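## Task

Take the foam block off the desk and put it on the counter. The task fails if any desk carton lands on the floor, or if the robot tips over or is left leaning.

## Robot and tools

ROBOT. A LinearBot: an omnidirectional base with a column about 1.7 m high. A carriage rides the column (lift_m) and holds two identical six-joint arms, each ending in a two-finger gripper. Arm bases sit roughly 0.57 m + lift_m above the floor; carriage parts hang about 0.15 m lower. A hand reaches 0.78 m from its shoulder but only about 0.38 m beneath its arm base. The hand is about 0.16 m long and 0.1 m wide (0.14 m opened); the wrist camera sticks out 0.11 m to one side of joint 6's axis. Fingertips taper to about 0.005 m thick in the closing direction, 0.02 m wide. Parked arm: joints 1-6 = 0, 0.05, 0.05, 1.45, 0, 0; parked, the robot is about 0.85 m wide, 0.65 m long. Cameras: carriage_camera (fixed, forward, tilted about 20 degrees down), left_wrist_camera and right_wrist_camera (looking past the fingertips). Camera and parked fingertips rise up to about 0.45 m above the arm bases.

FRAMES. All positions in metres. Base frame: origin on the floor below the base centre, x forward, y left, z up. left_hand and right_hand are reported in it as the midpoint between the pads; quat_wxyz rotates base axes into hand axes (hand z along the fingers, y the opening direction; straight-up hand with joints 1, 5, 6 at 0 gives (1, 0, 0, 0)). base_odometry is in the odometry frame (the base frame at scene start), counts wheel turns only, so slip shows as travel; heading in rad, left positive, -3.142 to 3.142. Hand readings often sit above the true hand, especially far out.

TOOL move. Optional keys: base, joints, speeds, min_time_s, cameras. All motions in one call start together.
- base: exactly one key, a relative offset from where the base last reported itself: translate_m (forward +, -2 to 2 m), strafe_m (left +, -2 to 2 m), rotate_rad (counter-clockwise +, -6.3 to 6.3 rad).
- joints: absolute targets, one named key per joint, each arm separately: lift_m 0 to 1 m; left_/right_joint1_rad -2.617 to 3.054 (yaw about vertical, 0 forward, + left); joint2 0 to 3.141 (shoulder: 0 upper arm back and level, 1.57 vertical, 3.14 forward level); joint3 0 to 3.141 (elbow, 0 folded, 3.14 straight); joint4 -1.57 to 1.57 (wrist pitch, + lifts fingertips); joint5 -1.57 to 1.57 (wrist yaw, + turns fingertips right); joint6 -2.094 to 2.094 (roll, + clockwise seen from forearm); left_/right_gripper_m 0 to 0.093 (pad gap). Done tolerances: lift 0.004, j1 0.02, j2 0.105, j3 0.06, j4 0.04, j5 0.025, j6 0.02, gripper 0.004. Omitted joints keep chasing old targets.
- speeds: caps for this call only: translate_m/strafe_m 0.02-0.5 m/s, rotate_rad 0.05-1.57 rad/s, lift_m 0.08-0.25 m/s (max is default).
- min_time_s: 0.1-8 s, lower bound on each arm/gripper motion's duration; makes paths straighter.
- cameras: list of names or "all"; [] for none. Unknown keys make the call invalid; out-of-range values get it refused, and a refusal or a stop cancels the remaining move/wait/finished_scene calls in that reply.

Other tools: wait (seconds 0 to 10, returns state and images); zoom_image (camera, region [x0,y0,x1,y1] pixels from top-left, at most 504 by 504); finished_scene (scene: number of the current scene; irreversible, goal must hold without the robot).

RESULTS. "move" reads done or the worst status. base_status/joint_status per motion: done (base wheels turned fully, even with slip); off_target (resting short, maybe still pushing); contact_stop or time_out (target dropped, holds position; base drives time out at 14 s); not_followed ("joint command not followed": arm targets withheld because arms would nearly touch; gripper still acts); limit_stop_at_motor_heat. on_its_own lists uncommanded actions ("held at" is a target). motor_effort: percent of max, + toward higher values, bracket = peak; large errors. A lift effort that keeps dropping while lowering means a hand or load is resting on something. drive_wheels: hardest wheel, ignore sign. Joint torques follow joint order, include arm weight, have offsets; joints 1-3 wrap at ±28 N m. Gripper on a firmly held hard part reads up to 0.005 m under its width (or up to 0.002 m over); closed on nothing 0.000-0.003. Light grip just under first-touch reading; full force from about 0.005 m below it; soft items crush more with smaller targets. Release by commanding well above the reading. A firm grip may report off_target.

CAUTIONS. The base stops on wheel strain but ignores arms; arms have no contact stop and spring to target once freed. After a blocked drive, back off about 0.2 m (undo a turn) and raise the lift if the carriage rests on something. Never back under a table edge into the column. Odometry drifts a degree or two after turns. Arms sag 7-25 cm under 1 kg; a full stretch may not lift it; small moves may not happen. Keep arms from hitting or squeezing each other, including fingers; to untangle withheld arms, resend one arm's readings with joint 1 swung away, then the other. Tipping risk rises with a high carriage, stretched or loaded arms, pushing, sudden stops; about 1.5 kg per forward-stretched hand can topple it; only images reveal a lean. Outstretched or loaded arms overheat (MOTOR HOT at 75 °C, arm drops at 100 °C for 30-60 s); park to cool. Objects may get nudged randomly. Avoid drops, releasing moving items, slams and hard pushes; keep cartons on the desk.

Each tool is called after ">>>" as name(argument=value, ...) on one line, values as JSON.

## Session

>>> move(cameras=["carriage_camera"])

>>> move(base={"rotate_rad": 1.5}, joints={"lift_m": 0.6}, cameras=["carriage_camera"])

>>> move(base={"rotate_rad": 1.5}, cameras=["carriage_camera"])

>>> move(base={"rotate_rad": 1.5}, cameras=["carriage_camera"])

Scene clock: 0.00 s.
Joint torques (N m): no reading
base_odometry: x=+0.000 y=+0.000 heading=+0.000
base_status: not commanded
joint_positions: lift_m=+0.300 left_joint1_rad=-0.005 left_joint2_rad=+0.047 left_joint3_rad=+0.038 left_joint4_rad=+1.447 left_joint5_rad=-0.039 left_joint6_rad=-0.008 left_gripper_m=+0.09396 right_joint1_rad=+0.004 right_joint2_rad=+0.041 right_joint3_rad=+0.059 right_joint4_rad=+1.485 right_joint5_rad=-0.003 right_joint6_rad=+0.011 right_gripper_m=+0.09396
joint_status: not commanded
motor_effort: lift_m=+30 drive_wheels=-2
left_hand: x=+0.2672 y=+0.3155 z=+1.2819 quat_wxyz=(+0.998, -0.020, +0.066, -0.006) (m; base frame)
right_hand: x=+0.2494 y=-0.3084 z=+1.2885 quat_wxyz=(+0.999, -0.001, +0.034, +0.008) (m; base frame)
pictures: carriage_camera
Images, in order (width x height): carriage_camera 504x504.

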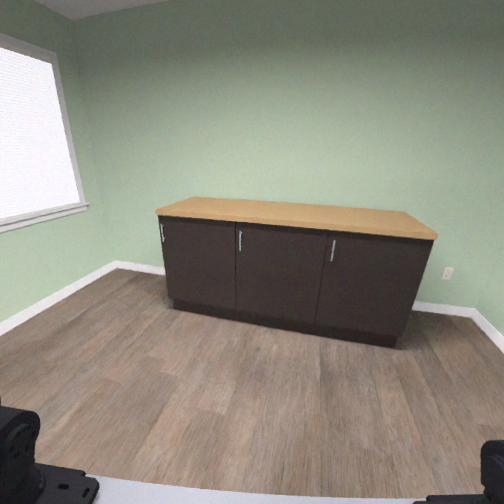

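Scene clock: 3.03 s.
Joint torques (N m): left_arm=[0.47 4.19 6.01 -0.19 -0.09 -0.05] | right_arm=[-0.05 4.46 6.99 -0.3 0 -0.11]
move: done
base_odometry: x=+0.000 y=+0.000 heading=+1.499
base_status: done
joint_positions: lift_m=+0.600 left_joint1_rad=-0.005 left_joint2_rad=+0.047 left_joint3_rad=+0.038 left_joint4_rad=+1.445 left_joint5_rad=-0.039 left_joint6_rad=-0.008 left_gripper_m=+0.09397 right_joint1_rad=+0.004 right_joint2_rad=+0.041 right_joint3_rad=+0.059 right_joint4_rad=+1.485 right_joint5_rad=-0.003 right_joint6_rad=+0.011 right_gripper_m=+0.09397
joint_status: all done
motor_effort: lift_m=+31(38) drive_wheels=+6(18)
left_hand: x=+0.2676 y=+0.3155 z=+1.5817 quat_wxyz=(+0.998, -0.020, +0.067, -0.006) (m; base frame)
right_hand: x=+0.2495 y=-0.3084 z=+1.5884 quat_wxyz=(+0.999, -0.001, +0.034, +0.008) (m; base frame)
pictures: carriage_camera
Images, in order (width x height): carriage_camera 504x504.

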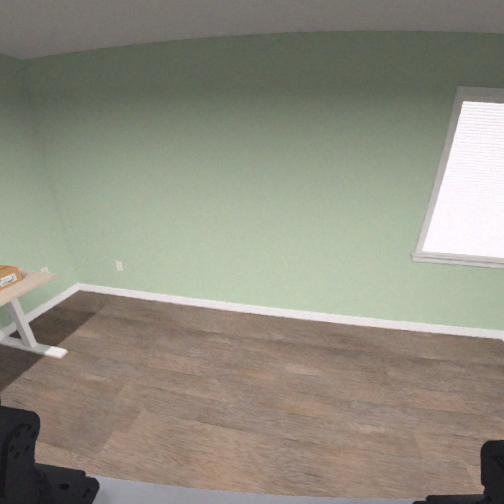

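Scene clock: 6.07 s.
Joint torques (N m): left_arm=[0.57 4.22 6 -0.19 -0.09 -0.05] | right_arm=[-0.02 4.51 6.98 -0.29 0 -0.11]
move: done
base_odometry: x=+0.000 y=+0.000 heading=+2.999
base_status: done
joint_positions: lift_m=+0.600 left_joint1_rad=-0.005 left_joint2_rad=+0.047 left_joint3_rad=+0.038 left_joint4_rad=+1.445 left_joint5_rad=-0.039 left_joint6_rad=-0.008 left_gripper_m=+0.09398 right_joint1_rad=+0.004 right_joint2_rad=+0.041 right_joint3_rad=+0.059 right_joint4_rad=+1.485 right_joint5_rad=-0.003 right_joint6_rad=+0.011 right_gripper_m=+0.09398
joint_status: not commanded
motor_effort: lift_m=+31(31) drive_wheels=+5(14)
left_hand: x=+0.2676 y=+0.3155 z=+1.5817 quat_wxyz=(+0.998, -0.020, +0.067, -0.006) (m; base frame)
right_hand: x=+0.2495 y=-0.3084 z=+1.5884 quat_wxyz=(+0.999, -0.001, +0.034, +0.008) (m; base frame)
pictures: carriage_camera
Images, in order (width x height): carriage_camera 504x504.

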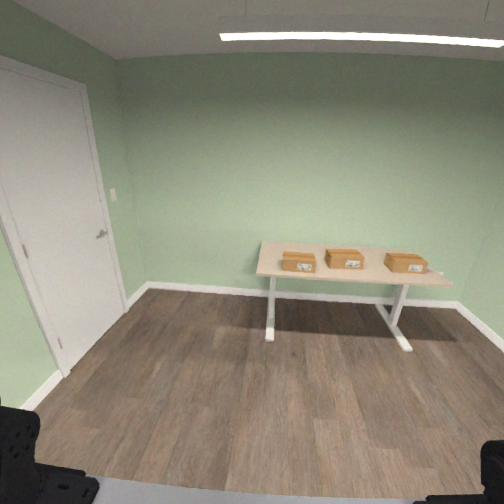

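Scene clock: 9.10 s.
Joint torques (N m): left_arm=[0.54 4.22 6 -0.19 -0.09 -0.05] | right_arm=[-0.02 4.46 6.99 -0.29 0.01 -0.12]
move: done
base_odometry: x=+0.000 y=+0.000 heading=-1.785
base_status: done
joint_positions: lift_m=+0.600 left_joint1_rad=-0.005 left_joint2_rad=+0.047 left_joint3_rad=+0.038 left_joint4_rad=+1.445 left_joint5_rad=-0.039 left_joint6_rad=-0.008 left_gripper_m=+0.09398 right_joint1_rad=+0.004 right_joint2_rad=+0.041 right_joint3_rad=+0.059 right_joint4_rad=+1.485 right_joint5_rad=-0.003 right_joint6_rad=+0.011 right_gripper_m=+0.09398
joint_status: not commanded
motor_effort: lift_m=+31(31) drive_wheels=+7(13)
left_hand: x=+0.2676 y=+0.3155 z=+1.5817 quat_wxyz=(+0.998, -0.020, +0.067, -0.006) (m; base frame)
right_hand: x=+0.2495 y=-0.3084 z=+1.5884 quat_wxyz=(+0.999, -0.001, +0.034, +0.008) (m; base frame)
pictures: carriage_camera
Images, in order (width x height): carriage_camera 504x504.

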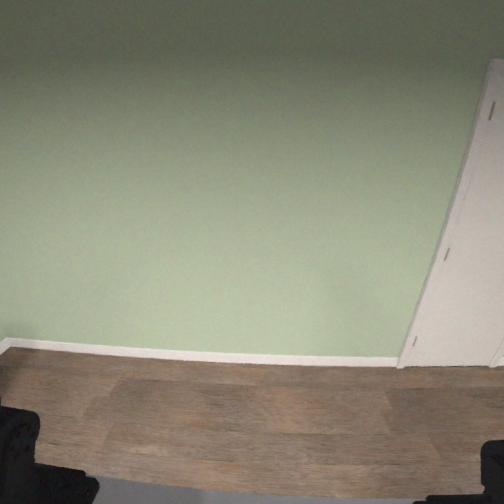

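>>> move(base={"rotate_rad": -1.631}, cameras=[])

>>> move(base={"strafe_m": -0.477}, joints={"left_joint1_rad": 0.0, "left_joint2_rad": 2.2, "left_joint3_rad": 2.3, "left_joint4_rad": -1.07, "left_joint5_rad": 0.0, "left_joint6_rad": 0.0, "right_joint1_rad": 0.0, "right_joint2_rad": 2.2, "right_joint3_rad": 2.3, "right_joint4_rad": -1.07, "right_joint6_rad": 0.0}, min_time_s=2, cameras=["carriage_camera"])

>>> move(base={"translate_m": 1.25})

Scene clock: 25.03 s.
Joint torques (N m): left_arm=[0.76 4.22 6.02 -0.19 -0.08 -0.05] | right_arm=[-0.05 4.49 6.97 -0.29 0 -0.11]
move: done
base_odometry: x=+0.000 y=+0.000 heading=+2.868
base_status: done
joint_positions: lift_m=+0.600 left_joint1_rad=-0.005 left_joint2_rad=+0.047 left_joint3_rad=+0.038 left_joint4_rad=+1.445 left_joint5_rad=-0.039 left_joint6_rad=-0.008 left_gripper_m=+0.09399 right_joint1_rad=+0.004 right_joint2_rad=+0.041 right_joint3_rad=+0.059 right_joint4_rad=+1.485 right_joint5_rad=-0.003 right_joint6_rad=+0.011 right_gripper_m=+0.09398
joint_status: not commanded
motor_effort: lift_m=+31(31) drive_wheels=+4(17)
left_hand: x=+0.2677 y=+0.3156 z=+1.5817 quat_wxyz=(+0.998, -0.020, +0.067, -0.006) (m; base frame)
right_hand: x=+0.2495 y=-0.3084 z=+1.5884 quat_wxyz=(+0.999, -0.001, +0.034, +0.008) (m; base frame)
pictures: none
No camera images: "cameras" was empty.

Scene clock: 28.10 s.
Joint torques (N m): left_arm=[0.95 -13.08 9.87 1.78 -0.03 0.04] | right_arm=[0.03 -12.55 10.78 1.47 0.01 -0.23]
move: done
base_odometry: x=+0.129 y=+0.459 heading=+2.867
base_status: done
joint_positions: lift_m=+0.600 left_joint1_rad=-0.004 left_joint2_rad=+2.183 left_joint3_rad=+2.277 left_joint4_rad=-1.050 left_joint5_rad=-0.006 left_joint6_rad=-0.008 left_gripper_m=+0.09399 right_joint1_rad=+0.000 right_joint2_rad=+2.198 right_joint3_rad=+2.272 right_joint4_rad=-1.056 right_joint5_rad=-0.002 right_joint6_rad=+0.011 right_gripper_m=+0.09398
joint_status: all done
motor_effort: lift_m=+30(31) drive_wheels=-11(19)
left_hand: x=+0.7846 y=+0.3079 z=+1.3658 quat_wxyz=(+0.302, -0.003, +0.953, +0.001) (m; base frame)
right_hand: x=+0.7841 y=-0.3086 z=+1.3556 quat_wxyz=(+0.291, +0.005, +0.957, +0.003) (m; base frame)
pictures: carriage_camera
Images, in order (width x height): carriage_camera 504x504.

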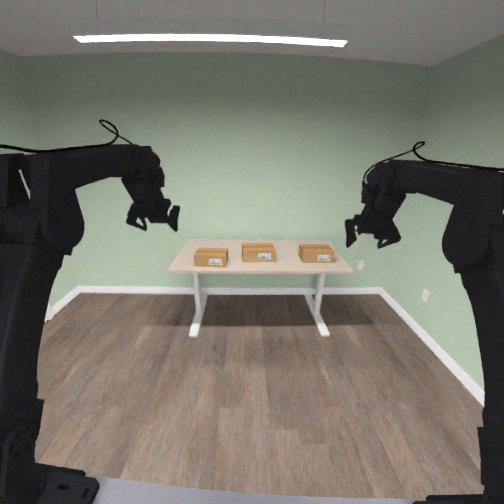

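Scene clock: 33.00 s.
Joint torques (N m): left_arm=[0.85 -13.08 9.78 1.82 -0.05 0.03] | right_arm=[-0.06 -12.63 10.73 1.51 0.01 -0.22]
move: done
base_odometry: x=-1.073 y=+0.800 heading=+2.866
base_status: done
joint_positions: lift_m=+0.600 left_joint1_rad=-0.003 left_joint2_rad=+2.184 left_joint3_rad=+2.277 left_joint4_rad=-1.055 left_joint5_rad=-0.006 left_joint6_rad=-0.008 left_gripper_m=+0.09399 right_joint1_rad=+0.000 right_joint2_rad=+2.198 right_joint3_rad=+2.274 right_joint4_rad=-1.062 right_joint5_rad=-0.002 right_joint6_rad=+0.011 right_gripper_m=+0.09398
joint_status: not commanded
motor_effort: lift_m=+30(31) drive_wheels=-6(17)
left_hand: x=+0.7836 y=+0.3082 z=+1.3649 quat_wxyz=(+0.300, -0.003, +0.954, +0.001) (m; base frame)
right_hand: x=+0.7832 y=-0.3084 z=+1.3548 quat_wxyz=(+0.288, +0.005, +0.958, +0.003) (m; base frame)
pictures: carriage_camera, left_wrist_camera, right_wrist_camera
Images, in order (width x height): carriage_camera 504x504, left_wrist_camera 504x504, right_wrist_camera 504x504.

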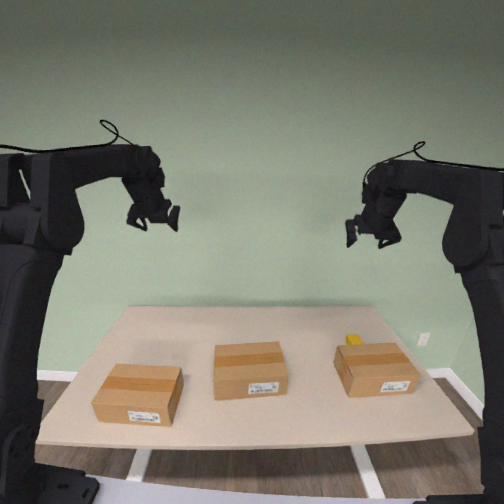

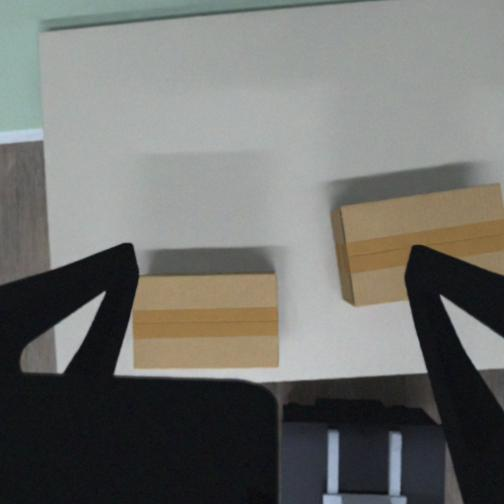

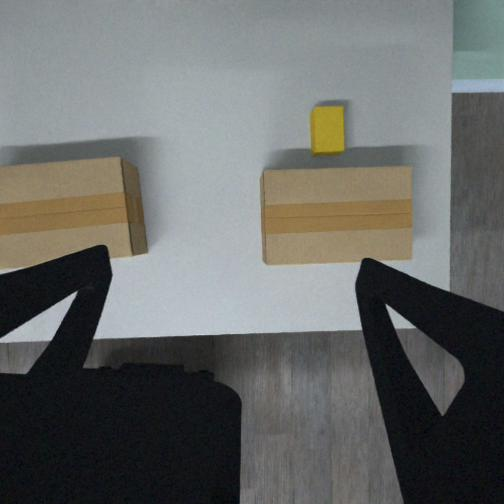

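>>> move(base={"translate_m": 0.33}, joints={"left_joint2_rad": 0.05, "left_joint3_rad": 0.05, "left_joint4_rad": 1.45}, min_time_s=1.5, cameras=[])

>>> move(base={"strafe_m": -0.156}, joints={"right_joint1_rad": -0.05, "right_joint2_rad": 2.953, "right_joint3_rad": 1.863, "right_joint4_rad": -0.478, "right_joint6_rad": -0.05}, min_time_s=2, cameras=["carriage_camera", "right_wrist_camera"])

Scene clock: 59.60 s.
Joint torques (N m): left_arm=[0.85 3.21 4.72 -0.05 -0.06 0.04] | right_arm=[-0.03 -12.71 10.62 1.56 -0.01 -0.23]
move: done
base_odometry: x=-1.391 y=+0.890 heading=+2.865
base_status: done
joint_positions: lift_m=+0.600 left_joint1_rad=-0.003 left_joint2_rad=+0.061 left_joint3_rad=+0.062 left_joint4_rad=+1.435 left_joint5_rad=-0.005 left_joint6_rad=-0.008 left_gripper_m=+0.09399 right_joint1_rad=+0.000 right_joint2_rad=+2.199 right_joint3_rad=+2.275 right_joint4_rad=-1.065 right_joint5_rad=-0.002 right_joint6_rad=+0.011 right_gripper_m=+0.09398
joint_status: all done
motor_effort: lift_m=+30(31) drive_wheels=-7(13)
left_hand: x=+0.2670 y=+0.3098 z=+1.5881 quat_wxyz=(+0.998, -0.003, +0.067, -0.005) (m; base frame)
right_hand: x=+0.7828 y=-0.3084 z=+1.3542 quat_wxyz=(+0.287, +0.005, +0.958, +0.003) (m; base frame)
pictures: none
No camera images: "cameras" was empty.

Scene clock: 62.07 s.
Joint torques (N m): left_arm=[0.77 3.28 4.78 -0.06 -0.09 0.04] | right_arm=[-0.8 -13.31 4.75 0.58 0.01 -0.25]
move: done
base_odometry: x=-1.348 y=+1.041 heading=+2.866
base_status: done
joint_positions: lift_m=+0.600 left_joint1_rad=-0.002 left_joint2_rad=+0.061 left_joint3_rad=+0.062 left_joint4_rad=+1.438 left_joint5_rad=-0.003 left_joint6_rad=-0.008 left_gripper_m=+0.09399 right_joint1_rad=-0.041 right_joint2_rad=+2.949 right_joint3_rad=+1.865 right_joint4_rad=-0.500 right_joint5_rad=-0.002 right_joint6_rad=-0.037 right_gripper_m=+0.09398
joint_status: all done
motor_effort: lift_m=+30(31) drive_wheels=-4(11)
left_hand: x=+0.2664 y=+0.3095 z=+1.5882 quat_wxyz=(+0.998, -0.002, +0.066, -0.005) (m; base frame)
right_hand: x=+0.6759 y=-0.3269 z=+0.8841 quat_wxyz=(-0.007, +0.002, +1.000, +0.001) (m; base frame)
pictures: carriage_camera, right_wrist_camera
Images, in order (width x height): carriage_camera 504x504, right_wrist_camera 504x504.

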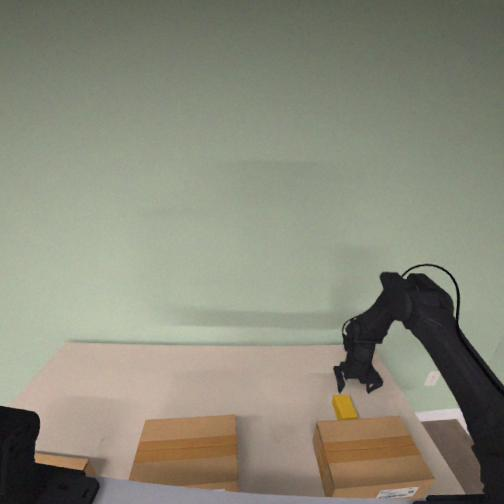

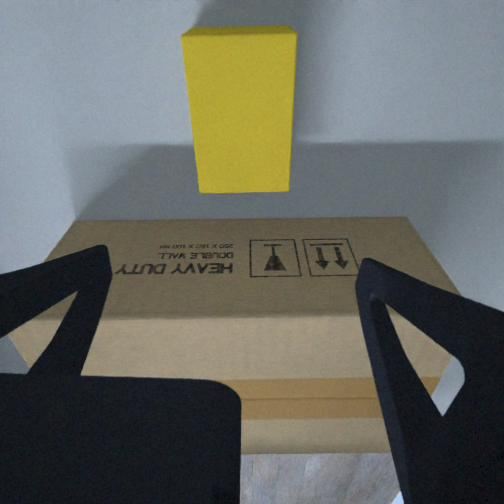

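>>> move(base={"translate_m": 0.02}, joints={"right_joint1_rad": -0.06}, cameras=[])

>>> move(joints={"lift_m": 0.52}, cameras=["carriage_camera", "right_wrist_camera"])

Scene clock: 83.03 s.
Joint torques (N m): left_arm=[0.76 3.28 4.63 -0.15 -0.09 0.05] | right_arm=[-0.72 -13.31 4.78 0.51 0 -0.24]
move: done
base_odometry: x=-1.367 y=+1.046 heading=+2.865
base_status: done
joint_positions: lift_m=+0.600 left_joint1_rad=-0.002 left_joint2_rad=+0.061 left_joint3_rad=+0.062 left_joint4_rad=+1.443 left_joint5_rad=-0.003 left_joint6_rad=-0.008 left_gripper_m=+0.09399 right_joint1_rad=-0.052 right_joint2_rad=+2.949 right_joint3_rad=+1.865 right_joint4_rad=-0.493 right_joint5_rad=-0.002 right_joint6_rad=-0.037 right_gripper_m=+0.09398
joint_status: all done
motor_effort: lift_m=+30(30) drive_wheels=+6(12)
left_hand: x=+0.2650 y=+0.3095 z=+1.5883 quat_wxyz=(+0.998, -0.002, +0.063, -0.005) (m; base frame)
right_hand: x=+0.6774 y=-0.3317 z=+0.8841 quat_wxyz=(-0.003, +0.007, +1.000, +0.001) (m; base frame)
pictures: none
No camera images: "cameras" was empty.

Scene clock: 83.90 s.
Joint torques (N m): left_arm=[1.01 3.64 5.24 -0.14 -0.09 0.04] | right_arm=[-0.69 -14.3 4.96 0.44 0.01 -0.24]
move: done
base_odometry: x=-1.367 y=+1.046 heading=+2.865
base_status: not commanded
joint_positions: lift_m=+0.520 left_joint1_rad=-0.002 left_joint2_rad=+0.057 left_joint3_rad=+0.058 left_joint4_rad=+1.443 left_joint5_rad=-0.003 left_joint6_rad=-0.008 left_gripper_m=+0.09399 right_joint1_rad=-0.052 right_joint2_rad=+2.959 right_joint3_rad=+1.862 right_joint4_rad=-0.487 right_joint5_rad=-0.002 right_joint6_rad=-0.037 right_gripper_m=+0.09398
joint_status: all done
motor_effort: lift_m=+27(30) drive_wheels=+5(7)
left_hand: x=+0.2651 y=+0.3095 z=+1.5074 quat_wxyz=(+0.998, -0.002, +0.063, -0.005) (m; base frame)
right_hand: x=+0.6737 y=-0.3315 z=+0.7995 quat_wxyz=(-0.007, +0.007, +1.000, +0.002) (m; base frame)
pictures: carriage_camera, right_wrist_camera
Images, in order (width x height): carriage_camera 504x504, right_wrist_camera 504x504.

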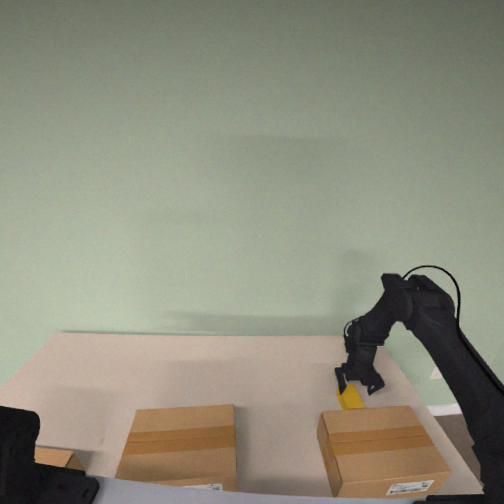

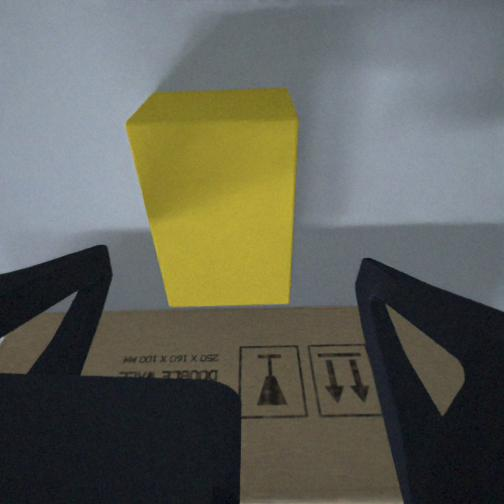

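>>> move(joints={"right_joint6_rad": -0.1, "lift_m": 0.47}, speeds={"lift_m": 0.1}, cameras=["right_wrist_camera"])

>>> move(joints={"right_gripper_m": 0.053}, min_time_s=1.0, cameras=["carriage_camera", "right_wrist_camera"])

Scene clock: 98.80 s.
Joint torques (N m): left_arm=[0.76 3.63 5.26 -0.15 -0.08 0.05] | right_arm=[-0.66 -14.38 5.12 0.4 0.01 -0.25]
move: done
base_odometry: x=-1.367 y=+1.046 heading=+2.865
base_status: not commanded
joint_positions: lift_m=+0.470 left_joint1_rad=-0.002 left_joint2_rad=+0.056 left_joint3_rad=+0.057 left_joint4_rad=+1.444 left_joint5_rad=-0.003 left_joint6_rad=-0.008 left_gripper_m=+0.09399 right_joint1_rad=-0.052 right_joint2_rad=+2.961 right_joint3_rad=+1.861 right_joint4_rad=-0.485 right_joint5_rad=-0.002 right_joint6_rad=-0.087 right_gripper_m=+0.09398
joint_status: all done
motor_effort: lift_m=+28(29) drive_wheels=+4(7)
left_hand: x=+0.2652 y=+0.3095 z=+1.4571 quat_wxyz=(+0.998, -0.002, +0.063, -0.005) (m; base frame)
right_hand: x=+0.6731 y=-0.3315 z=+0.7486 quat_wxyz=(-0.007, -0.018, +1.000, +0.002) (m; base frame)
pictures: right_wrist_camera
Images, in order (width x height): right_wrist_camera 504x504.

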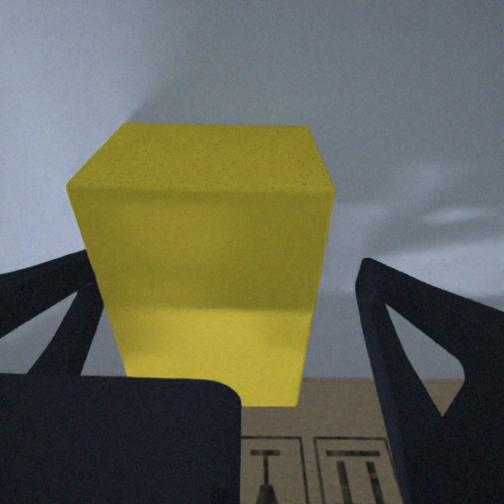

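Scene clock: 100.10 s.
Joint torques (N m): left_arm=[0.77 3.73 5.24 -0.15 -0.09 0.05] | right_arm=[-0.66 -14.42 5.05 0.4 0.01 -0.23]
move: off_target
base_odometry: x=-1.367 y=+1.046 heading=+2.865
base_status: not commanded
joint_positions: lift_m=+0.470 left_joint1_rad=-0.002 left_joint2_rad=+0.056 left_joint3_rad=+0.057 left_joint4_rad=+1.444 left_joint5_rad=-0.003 left_joint6_rad=-0.008 left_gripper_m=+0.09399 right_joint1_rad=-0.052 right_joint2_rad=+2.961 right_joint3_rad=+1.861 right_joint4_rad=-0.485 right_joint5_rad=-0.002 right_joint6_rad=-0.089 right_gripper_m=+0.05705
joint_status: right_gripper_m off_target (ended at +0.05707, target +0.05300)
motor_effort: lift_m=+28(28) drive_wheels=+5(8)
left_hand: x=+0.2652 y=+0.3095 z=+1.4571 quat_wxyz=(+0.998, -0.002, +0.063, -0.005) (m; base frame)
right_hand: x=+0.6731 y=-0.3315 z=+0.7486 quat_wxyz=(-0.007, -0.018, +1.000, +0.002) (m; base frame)
pictures: carriage_camera, right_wrist_camera
Images, in order (width x height): carriage_camera 504x504, right_wrist_camera 504x504.

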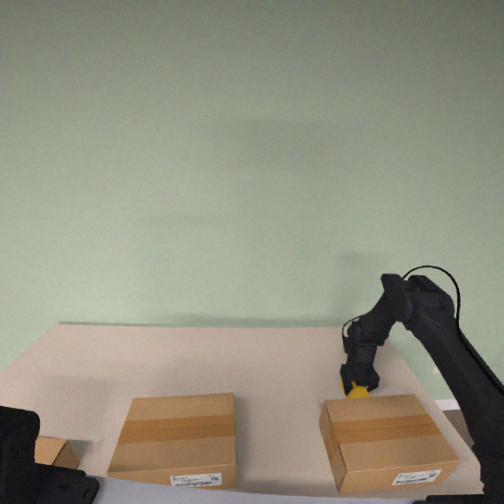

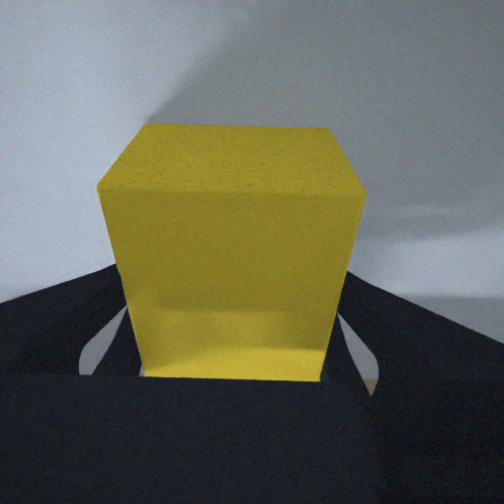

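>>> move(joints={"right_gripper_m": 0.0515}, min_time_s=0.4, cameras=[])

>>> move(joints={"lift_m": 0.66}, cameras=["right_wrist_camera"])

>>> move(base={"translate_m": -0.75}, cameras=["carriage_camera"])

>>> move(base={"rotate_rad": -3.141}, joints={"lift_m": 0.75}, speeds={"rotate_rad": 1.3}, cameras=["carriage_camera"])

Scene clock: 116.90 s.
Joint torques (N m): left_arm=[0.77 3.74 5.26 -0.15 -0.07 0.04] | right_arm=[-0.73 -14.42 5.03 0.4 0 -0.22]
move: off_target
base_odometry: x=-1.367 y=+1.046 heading=+2.865
base_status: not commanded
joint_positions: lift_m=+0.470 left_joint1_rad=-0.002 left_joint2_rad=+0.056 left_joint3_rad=+0.057 left_joint4_rad=+1.444 left_joint5_rad=-0.003 left_joint6_rad=-0.008 left_gripper_m=+0.09399 right_joint1_rad=-0.052 right_joint2_rad=+2.961 right_joint3_rad=+1.861 right_joint4_rad=-0.485 right_joint5_rad=-0.002 right_joint6_rad=-0.089 right_gripper_m=+0.05704
joint_status: right_gripper_m off_target (ended at +0.05704, target +0.05150)
motor_effort: lift_m=+28(28) drive_wheels=+5(6)
left_hand: x=+0.2652 y=+0.3095 z=+1.4571 quat_wxyz=(+0.998, -0.002, +0.063, -0.005) (m; base frame)
right_hand: x=+0.6731 y=-0.3315 z=+0.7486 quat_wxyz=(-0.007, -0.018, +1.000, +0.002) (m; base frame)
pictures: none
No camera images: "cameras" was empty.

Scene clock: 118.20 s.
Joint torques (N m): left_arm=[0.64 3.73 5.29 -0.17 -0.08 0.05] | right_arm=[-0.76 -14.6 5.01 0.39 0 -0.23]
move: done
base_odometry: x=-1.367 y=+1.046 heading=+2.865
base_status: not commanded
joint_positions: lift_m=+0.660 left_joint1_rad=-0.002 left_joint2_rad=+0.056 left_joint3_rad=+0.057 left_joint4_rad=+1.444 left_joint5_rad=-0.003 left_joint6_rad=-0.008 left_gripper_m=+0.09399 right_joint1_rad=-0.052 right_joint2_rad=+2.963 right_joint3_rad=+1.861 right_joint4_rad=-0.483 right_joint5_rad=-0.002 right_joint6_rad=-0.089 right_gripper_m=+0.05703
joint_status: all done
motor_effort: lift_m=+31(37) drive_wheels=+6(7)
left_hand: x=+0.2650 y=+0.3095 z=+1.6469 quat_wxyz=(+0.998, -0.002, +0.063, -0.005) (m; base frame)
right_hand: x=+0.6726 y=-0.3315 z=+0.9374 quat_wxyz=(-0.007, -0.018, +1.000, +0.002) (m; base frame)
pictures: right_wrist_camera
Images, in order (width x height): right_wrist_camera 504x504.

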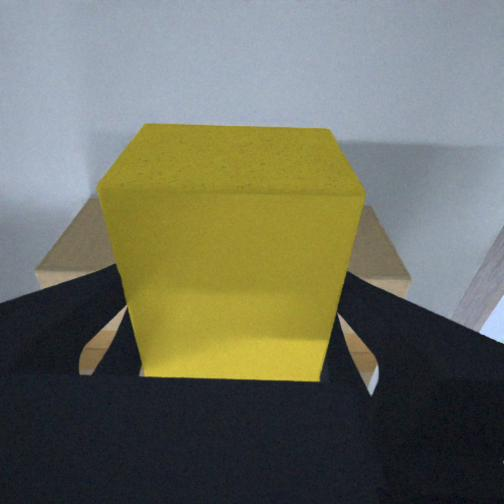

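Scene clock: 121.97 s.
Joint torques (N m): left_arm=[0.76 3.62 5.23 -0.19 -0.09 0.04] | right_arm=[-0.68 -14.64 5.03 0.39 0.01 -0.23]
move: done
base_odometry: x=-0.646 y=+0.842 heading=+2.865
base_status: done
joint_positions: lift_m=+0.660 left_joint1_rad=-0.002 left_joint2_rad=+0.056 left_joint3_rad=+0.057 left_joint4_rad=+1.447 left_joint5_rad=-0.003 left_joint6_rad=-0.008 left_gripper_m=+0.09399 right_joint1_rad=-0.052 right_joint2_rad=+2.963 right_joint3_rad=+1.861 right_joint4_rad=-0.483 right_joint5_rad=-0.002 right_joint6_rad=-0.089 right_gripper_m=+0.05703
joint_status: not commanded
motor_effort: lift_m=+31(31) drive_wheels=-2(13)
left_hand: x=+0.2642 y=+0.3094 z=+1.6470 quat_wxyz=(+0.998, -0.002, +0.061, -0.005) (m; base frame)
right_hand: x=+0.6726 y=-0.3316 z=+0.9374 quat_wxyz=(-0.007, -0.018, +1.000, +0.002) (m; base frame)
pictures: carriage_camera
Images, in order (width x height): carriage_camera 504x504.

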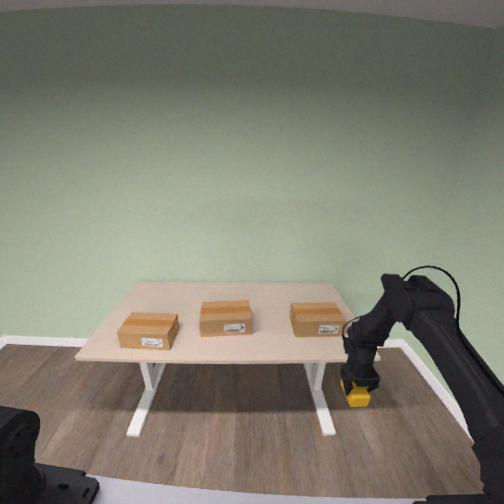

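Scene clock: 126.33 s.
Joint torques (N m): left_arm=[0.77 3.81 5.24 -0.22 -0.09 0.04] | right_arm=[0.69 -14.64 5.04 0.31 0.01 -0.23]
move: done
base_odometry: x=-0.646 y=+0.842 heading=-0.275
base_status: done
joint_positions: lift_m=+0.750 left_joint1_rad=-0.002 left_joint2_rad=+0.055 left_joint3_rad=+0.057 left_joint4_rad=+1.447 left_joint5_rad=-0.003 left_joint6_rad=-0.008 left_gripper_m=+0.09400 right_joint1_rad=-0.068 right_joint2_rad=+2.964 right_joint3_rad=+1.861 right_joint4_rad=-0.474 right_joint5_rad=-0.003 right_joint6_rad=-0.089 right_gripper_m=+0.05703
joint_status: all done
motor_effort: lift_m=+31(38) drive_wheels=+6(19)
left_hand: x=+0.2639 y=+0.3094 z=+1.7370 quat_wxyz=(+0.998, -0.002, +0.061, -0.005) (m; base frame)
right_hand: x=+0.6745 y=-0.3387 z=+1.0272 quat_wxyz=(-0.002, -0.010, +1.000, +0.002) (m; base frame)
pictures: carriage_camera
Images, in order (width x height): carriage_camera 504x504.

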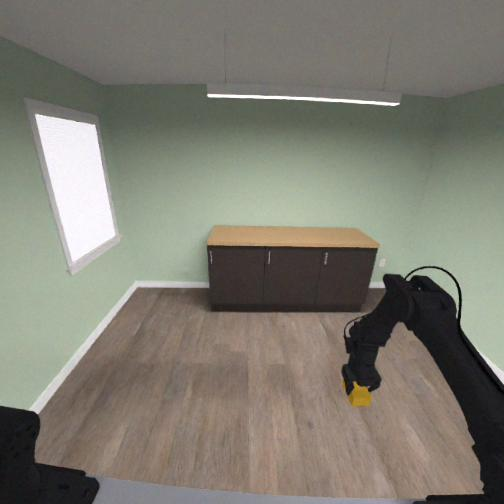

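>>> move(base={"translate_m": 1.8}, cameras=["carriage_camera", "right_wrist_camera"])

Scene clock: 136.87 s.
Joint torques (N m): left_arm=[0.8 3.92 5.16 -0.23 -0.09 0.04] | right_arm=[0.72 -14.67 5.05 0.3 0.02 -0.23]
move: done
base_odometry: x=+1.085 y=+0.349 heading=-0.277
base_status: done
joint_positions: lift_m=+0.750 left_joint1_rad=-0.002 left_joint2_rad=+0.055 left_joint3_rad=+0.057 left_joint4_rad=+1.449 left_joint5_rad=-0.003 left_joint6_rad=-0.008 left_gripper_m=+0.09400 right_joint1_rad=-0.068 right_joint2_rad=+2.964 right_joint3_rad=+1.861 right_joint4_rad=-0.474 right_joint5_rad=-0.003 right_joint6_rad=-0.089 right_gripper_m=+0.05703
joint_status: not commanded
motor_effort: lift_m=+31(31) drive_wheels=-11(24)
left_hand: x=+0.2635 y=+0.3094 z=+1.7370 quat_wxyz=(+0.998, -0.002, +0.060, -0.005) (m; base frame)
right_hand: x=+0.6745 y=-0.3387 z=+1.0272 quat_wxyz=(-0.002, -0.010, +1.000, +0.002) (m; base frame)
pictures: carriage_camera, right_wrist_camera
Images, in order (width x height): carriage_camera 504x504, right_wrist_camera 504x504.

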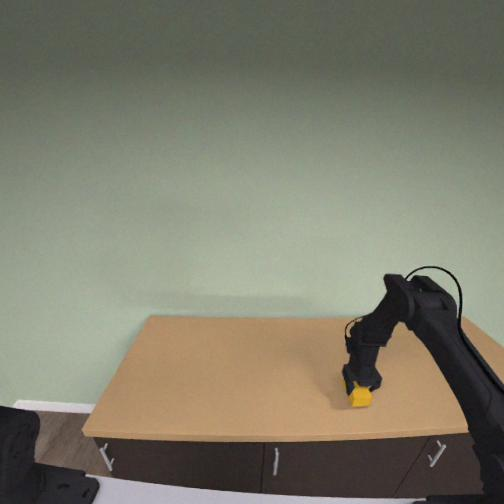

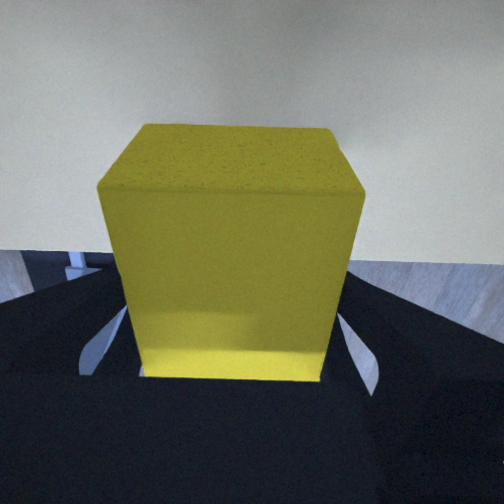

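>>> move(base={"translate_m": 0.11}, speeds={"translate_m": 0.3}, cameras=[])

>>> move(joints={"lift_m": 0.68}, speeds={"lift_m": 0.15}, cameras=["carriage_camera", "right_wrist_camera"])

>>> move(joints={"lift_m": 0.67}, speeds={"lift_m": 0.08}, cameras=["right_wrist_camera"])

Scene clock: 146.80 s.
Joint torques (N m): left_arm=[0.76 3.85 5.27 -0.23 -0.09 0.03] | right_arm=[0.72 -14.67 5.04 0.31 0.01 -0.23]
move: done
base_odometry: x=+1.191 y=+0.319 heading=-0.278
base_status: done
joint_positions: lift_m=+0.750 left_joint1_rad=-0.002 left_joint2_rad=+0.055 left_joint3_rad=+0.057 left_joint4_rad=+1.449 left_joint5_rad=-0.002 left_joint6_rad=-0.008 left_gripper_m=+0.09400 right_joint1_rad=-0.068 right_joint2_rad=+2.964 right_joint3_rad=+1.861 right_joint4_rad=-0.475 right_joint5_rad=-0.003 right_joint6_rad=-0.089 right_gripper_m=+0.05703
joint_status: not commanded
motor_effort: lift_m=+31(31) drive_wheels=-14(16)
left_hand: x=+0.2635 y=+0.3093 z=+1.7370 quat_wxyz=(+0.998, -0.001, +0.060, -0.005) (m; base frame)
right_hand: x=+0.6742 y=-0.3387 z=+1.0272 quat_wxyz=(-0.003, -0.010, +1.000, +0.002) (m; base frame)
pictures: none
No camera images: "cameras" was empty.

Scene clock: 147.70 s.
Joint torques (N m): left_arm=[0.98 3.82 5.31 -0.23 -0.09 0.04] | right_arm=[0.72 -14.79 5.15 0.31 -0.01 -0.22]
move: done
base_odometry: x=+1.191 y=+0.319 heading=-0.278
base_status: not commanded
joint_positions: lift_m=+0.680 left_joint1_rad=-0.002 left_joint2_rad=+0.055 left_joint3_rad=+0.057 left_joint4_rad=+1.449 left_joint5_rad=-0.002 left_joint6_rad=-0.008 left_gripper_m=+0.09400 right_joint1_rad=-0.068 right_joint2_rad=+2.964 right_joint3_rad=+1.860 right_joint4_rad=-0.475 right_joint5_rad=-0.003 right_joint6_rad=-0.089 right_gripper_m=+0.05703
joint_status: all done
motor_effort: lift_m=+28(29) drive_wheels=-9(13)
left_hand: x=+0.2635 y=+0.3093 z=+1.6672 quat_wxyz=(+0.998, -0.001, +0.060, -0.005) (m; base frame)
right_hand: x=+0.6733 y=-0.3386 z=+0.9570 quat_wxyz=(-0.004, -0.010, +1.000, +0.002) (m; base frame)
pictures: carriage_camera, right_wrist_camera
Images, in order (width x height): carriage_camera 504x504, right_wrist_camera 504x504.

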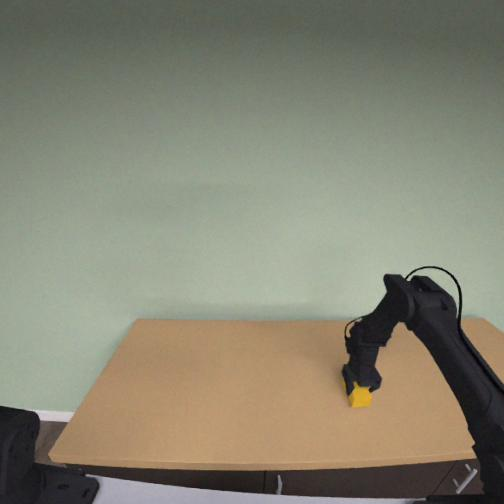

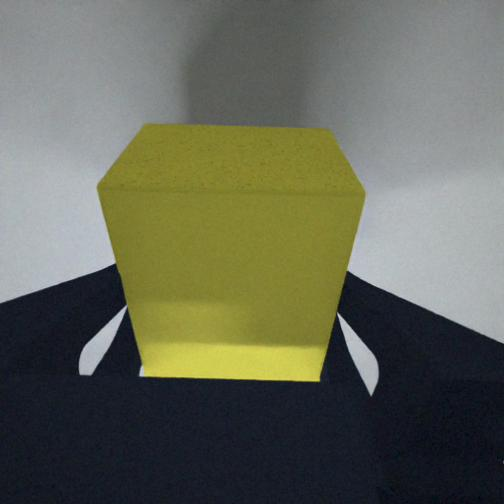

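Scene clock: 148.20 s.
Joint torques (N m): left_arm=[0.76 3.82 5.3 -0.23 -0.05 0.05] | right_arm=[0.73 -14.94 5.18 0.31 0.01 -0.23]
move: done
base_odometry: x=+1.191 y=+0.319 heading=-0.278
base_status: not commanded
joint_positions: lift_m=+0.670 left_joint1_rad=-0.002 left_joint2_rad=+0.055 left_joint3_rad=+0.057 left_joint4_rad=+1.449 left_joint5_rad=-0.002 left_joint6_rad=-0.008 left_gripper_m=+0.09400 right_joint1_rad=-0.068 right_joint2_rad=+2.967 right_joint3_rad=+1.859 right_joint4_rad=-0.476 right_joint5_rad=-0.003 right_joint6_rad=-0.089 right_gripper_m=+0.05703
joint_status: all done
motor_effort: lift_m=+28(29) drive_wheels=-9(11)
left_hand: x=+0.2635 y=+0.3093 z=+1.6572 quat_wxyz=(+0.998, -0.001, +0.060, -0.005) (m; base frame)
right_hand: x=+0.6719 y=-0.3385 z=+0.9460 quat_wxyz=(-0.006, -0.010, +1.000, +0.002) (m; base frame)
pictures: right_wrist_camera
Images, in order (width x height): right_wrist_camera 504x504.

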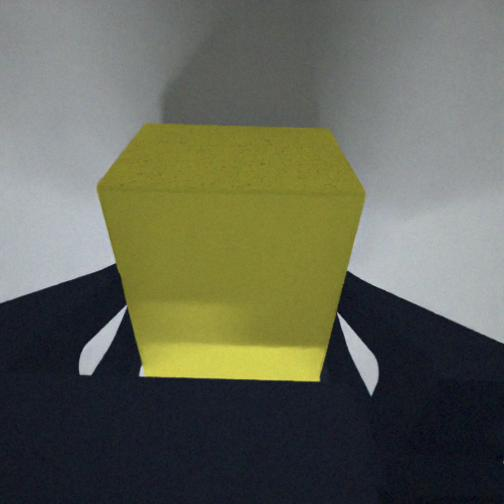

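Continue in fine steps.

>>> move(joints={"lift_m": 0.664}, speeds={"lift_m": 0.08}, cameras=[])

>>> move(joints={"lift_m": 0.66}, speeds={"lift_m": 0.08}, cameras=["right_wrist_camera"])

Scene clock: 152.70 s.
Joint torques (N m): left_arm=[0.83 3.74 5.27 -0.23 -0.1 0.04] | right_arm=[0.68 -14.89 5.3 0.32 0.01 -0.22]
move: done
base_odometry: x=+1.191 y=+0.319 heading=-0.278
base_status: not commanded
joint_positions: lift_m=+0.664 left_joint1_rad=-0.002 left_joint2_rad=+0.055 left_joint3_rad=+0.057 left_joint4_rad=+1.449 left_joint5_rad=-0.002 left_joint6_rad=-0.008 left_gripper_m=+0.09400 right_joint1_rad=-0.068 right_joint2_rad=+2.967 right_joint3_rad=+1.858 right_joint4_rad=-0.475 right_joint5_rad=-0.003 right_joint6_rad=-0.089 right_gripper_m=+0.05703
joint_status: all done
motor_effort: lift_m=+27(28) drive_wheels=-11(11)
left_hand: x=+0.2635 y=+0.3093 z=+1.6513 quat_wxyz=(+0.998, -0.001, +0.060, -0.005) (m; base frame)
right_hand: x=+0.6714 y=-0.3385 z=+0.9395 quat_wxyz=(-0.007, -0.010, +1.000, +0.002) (m; base frame)
pictures: none
No camera images: "cameras" was empty.

Scene clock: 153.10 s.
Joint torques (N m): left_arm=[0.77 3.86 5.35 -0.24 -0.1 0.05] | right_arm=[0.72 -14.56 5.29 0.41 0 -0.23]
move: done
base_odometry: x=+1.191 y=+0.319 heading=-0.278
base_status: not commanded
joint_positions: lift_m=+0.660 left_joint1_rad=-0.002 left_joint2_rad=+0.055 left_joint3_rad=+0.056 left_joint4_rad=+1.449 left_joint5_rad=-0.002 left_joint6_rad=-0.008 left_gripper_m=+0.09400 right_joint1_rad=-0.068 right_joint2_rad=+2.963 right_joint3_rad=+1.858 right_joint4_rad=-0.487 right_joint5_rad=-0.003 right_joint6_rad=-0.089 right_gripper_m=+0.05703
joint_status: all done
motor_effort: lift_m=+26(26) drive_wheels=-10(11)
left_hand: x=+0.2636 y=+0.3093 z=+1.6472 quat_wxyz=(+0.998, -0.001, +0.060, -0.005) (m; base frame)
right_hand: x=+0.6701 y=-0.3384 z=+0.9375 quat_wxyz=(-0.010, -0.010, +1.000, +0.002) (m; base frame)
pictures: right_wrist_camera
Images, in order (width x height): right_wrist_camera 504x504.

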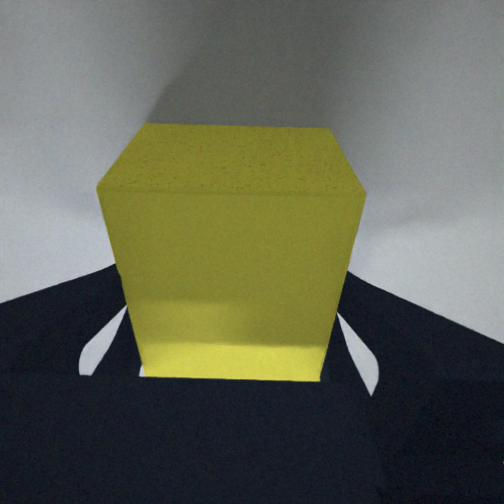

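>>> move(joints={"lift_m": 0.658}, speeds={"lift_m": 0.08}, cameras=[])

>>> move(joints={"right_gripper_m": 0.09}, min_time_s=1.0, cameras=["right_wrist_camera"])

>>> move(joints={"lift_m": 0.78}, cameras=["carriage_camera", "right_wrist_camera"])

Scene clock: 160.13 s.
Joint torques (N m): left_arm=[0.79 3.92 5.44 -0.22 -0.09 0.04] | right_arm=[0.73 -14.24 5.3 0.48 0.01 -0.23]
move: done
base_odometry: x=+1.191 y=+0.319 heading=-0.278
base_status: not commanded
joint_positions: lift_m=+0.658 left_joint1_rad=-0.002 left_joint2_rad=+0.055 left_joint3_rad=+0.056 left_joint4_rad=+1.449 left_joint5_rad=-0.002 left_joint6_rad=-0.008 left_gripper_m=+0.09400 right_joint1_rad=-0.068 right_joint2_rad=+2.959 right_joint3_rad=+1.858 right_joint4_rad=-0.494 right_joint5_rad=-0.003 right_joint6_rad=-0.089 right_gripper_m=+0.05703
joint_status: all done
motor_effort: lift_m=+25(25) drive_wheels=+8(10)
left_hand: x=+0.2636 y=+0.3093 z=+1.6453 quat_wxyz=(+0.998, -0.001, +0.060, -0.005) (m; base frame)
right_hand: x=+0.6701 y=-0.3384 z=+0.9373 quat_wxyz=(-0.012, -0.010, +1.000, +0.003) (m; base frame)
pictures: none
No camera images: "cameras" was empty.

Scene clock: 161.43 s.
Joint torques (N m): left_arm=[0.73 3.92 5.41 -0.24 -0.08 0.04] | right_arm=[0.75 -14.2 5.33 0.45 0 -0.24]
move: done
base_odometry: x=+1.191 y=+0.319 heading=-0.278
base_status: not commanded
joint_positions: lift_m=+0.658 left_joint1_rad=-0.002 left_joint2_rad=+0.055 left_joint3_rad=+0.056 left_joint4_rad=+1.449 left_joint5_rad=-0.002 left_joint6_rad=-0.008 left_gripper_m=+0.09400 right_joint1_rad=-0.068 right_joint2_rad=+2.959 right_joint3_rad=+1.858 right_joint4_rad=-0.490 right_joint5_rad=-0.003 right_joint6_rad=-0.089 right_gripper_m=+0.08994
joint_status: all done
motor_effort: lift_m=+25(26) drive_wheels=+8(9)
left_hand: x=+0.2636 y=+0.3093 z=+1.6452 quat_wxyz=(+0.998, -0.001, +0.060, -0.005) (m; base frame)
right_hand: x=+0.6710 y=-0.3385 z=+0.9373 quat_wxyz=(-0.010, -0.010, +1.000, +0.002) (m; base frame)
pictures: right_wrist_camera
Images, in order (width x height): right_wrist_camera 504x504.

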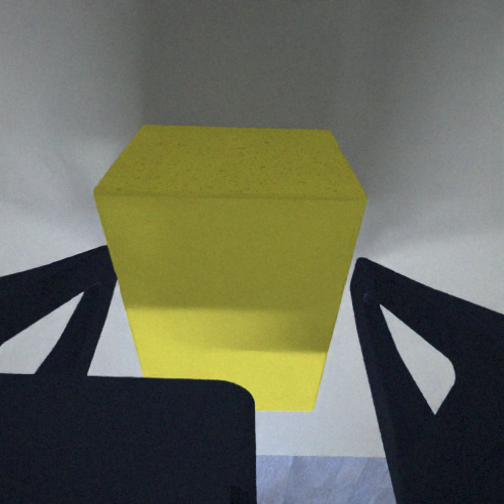

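Scene clock: 162.47 s.
Joint torques (N m): left_arm=[0.77 4.08 5.38 -0.23 -0.09 0.04] | right_arm=[0.72 -14.41 5.27 0.41 0.01 -0.22]
move: done
base_odometry: x=+1.191 y=+0.319 heading=-0.278
base_status: not commanded
joint_positions: lift_m=+0.780 left_joint1_rad=-0.002 left_joint2_rad=+0.055 left_joint3_rad=+0.056 left_joint4_rad=+1.449 left_joint5_rad=-0.002 left_joint6_rad=-0.008 left_gripper_m=+0.09400 right_joint1_rad=-0.068 right_joint2_rad=+2.962 right_joint3_rad=+1.858 right_joint4_rad=-0.488 right_joint5_rad=-0.003 right_joint6_rad=-0.089 right_gripper_m=+0.08994
joint_status: all done
motor_effort: lift_m=+31(38) drive_wheels=+8(12)
left_hand: x=+0.2636 y=+0.3093 z=+1.7667 quat_wxyz=(+0.998, -0.001, +0.060, -0.005) (m; base frame)
right_hand: x=+0.6706 y=-0.3384 z=+1.0577 quat_wxyz=(-0.010, -0.010, +1.000, +0.002) (m; base frame)
pictures: carriage_camera, right_wrist_camera
Images, in order (width x height): carriage_camera 504x504, right_wrist_camera 504x504.

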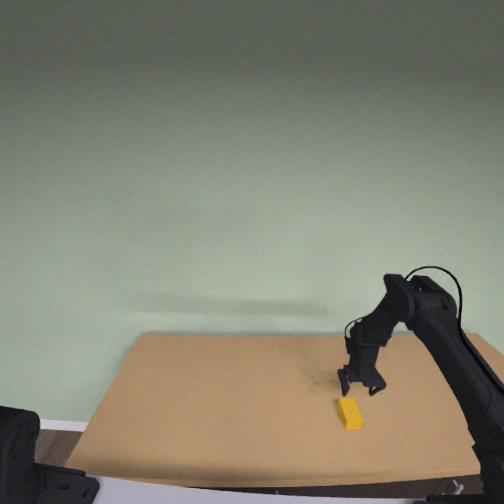

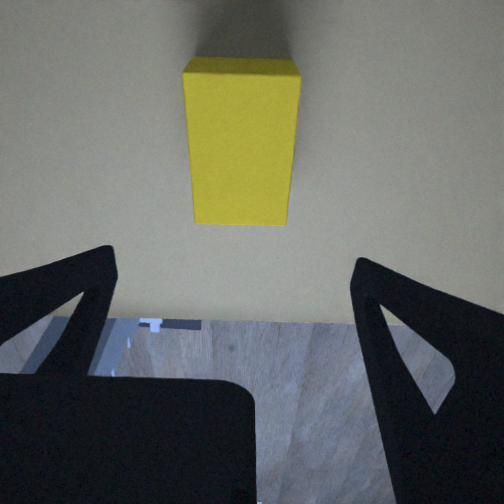

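>>> finished_scene(scene=2)

The scene is finished: the task was done.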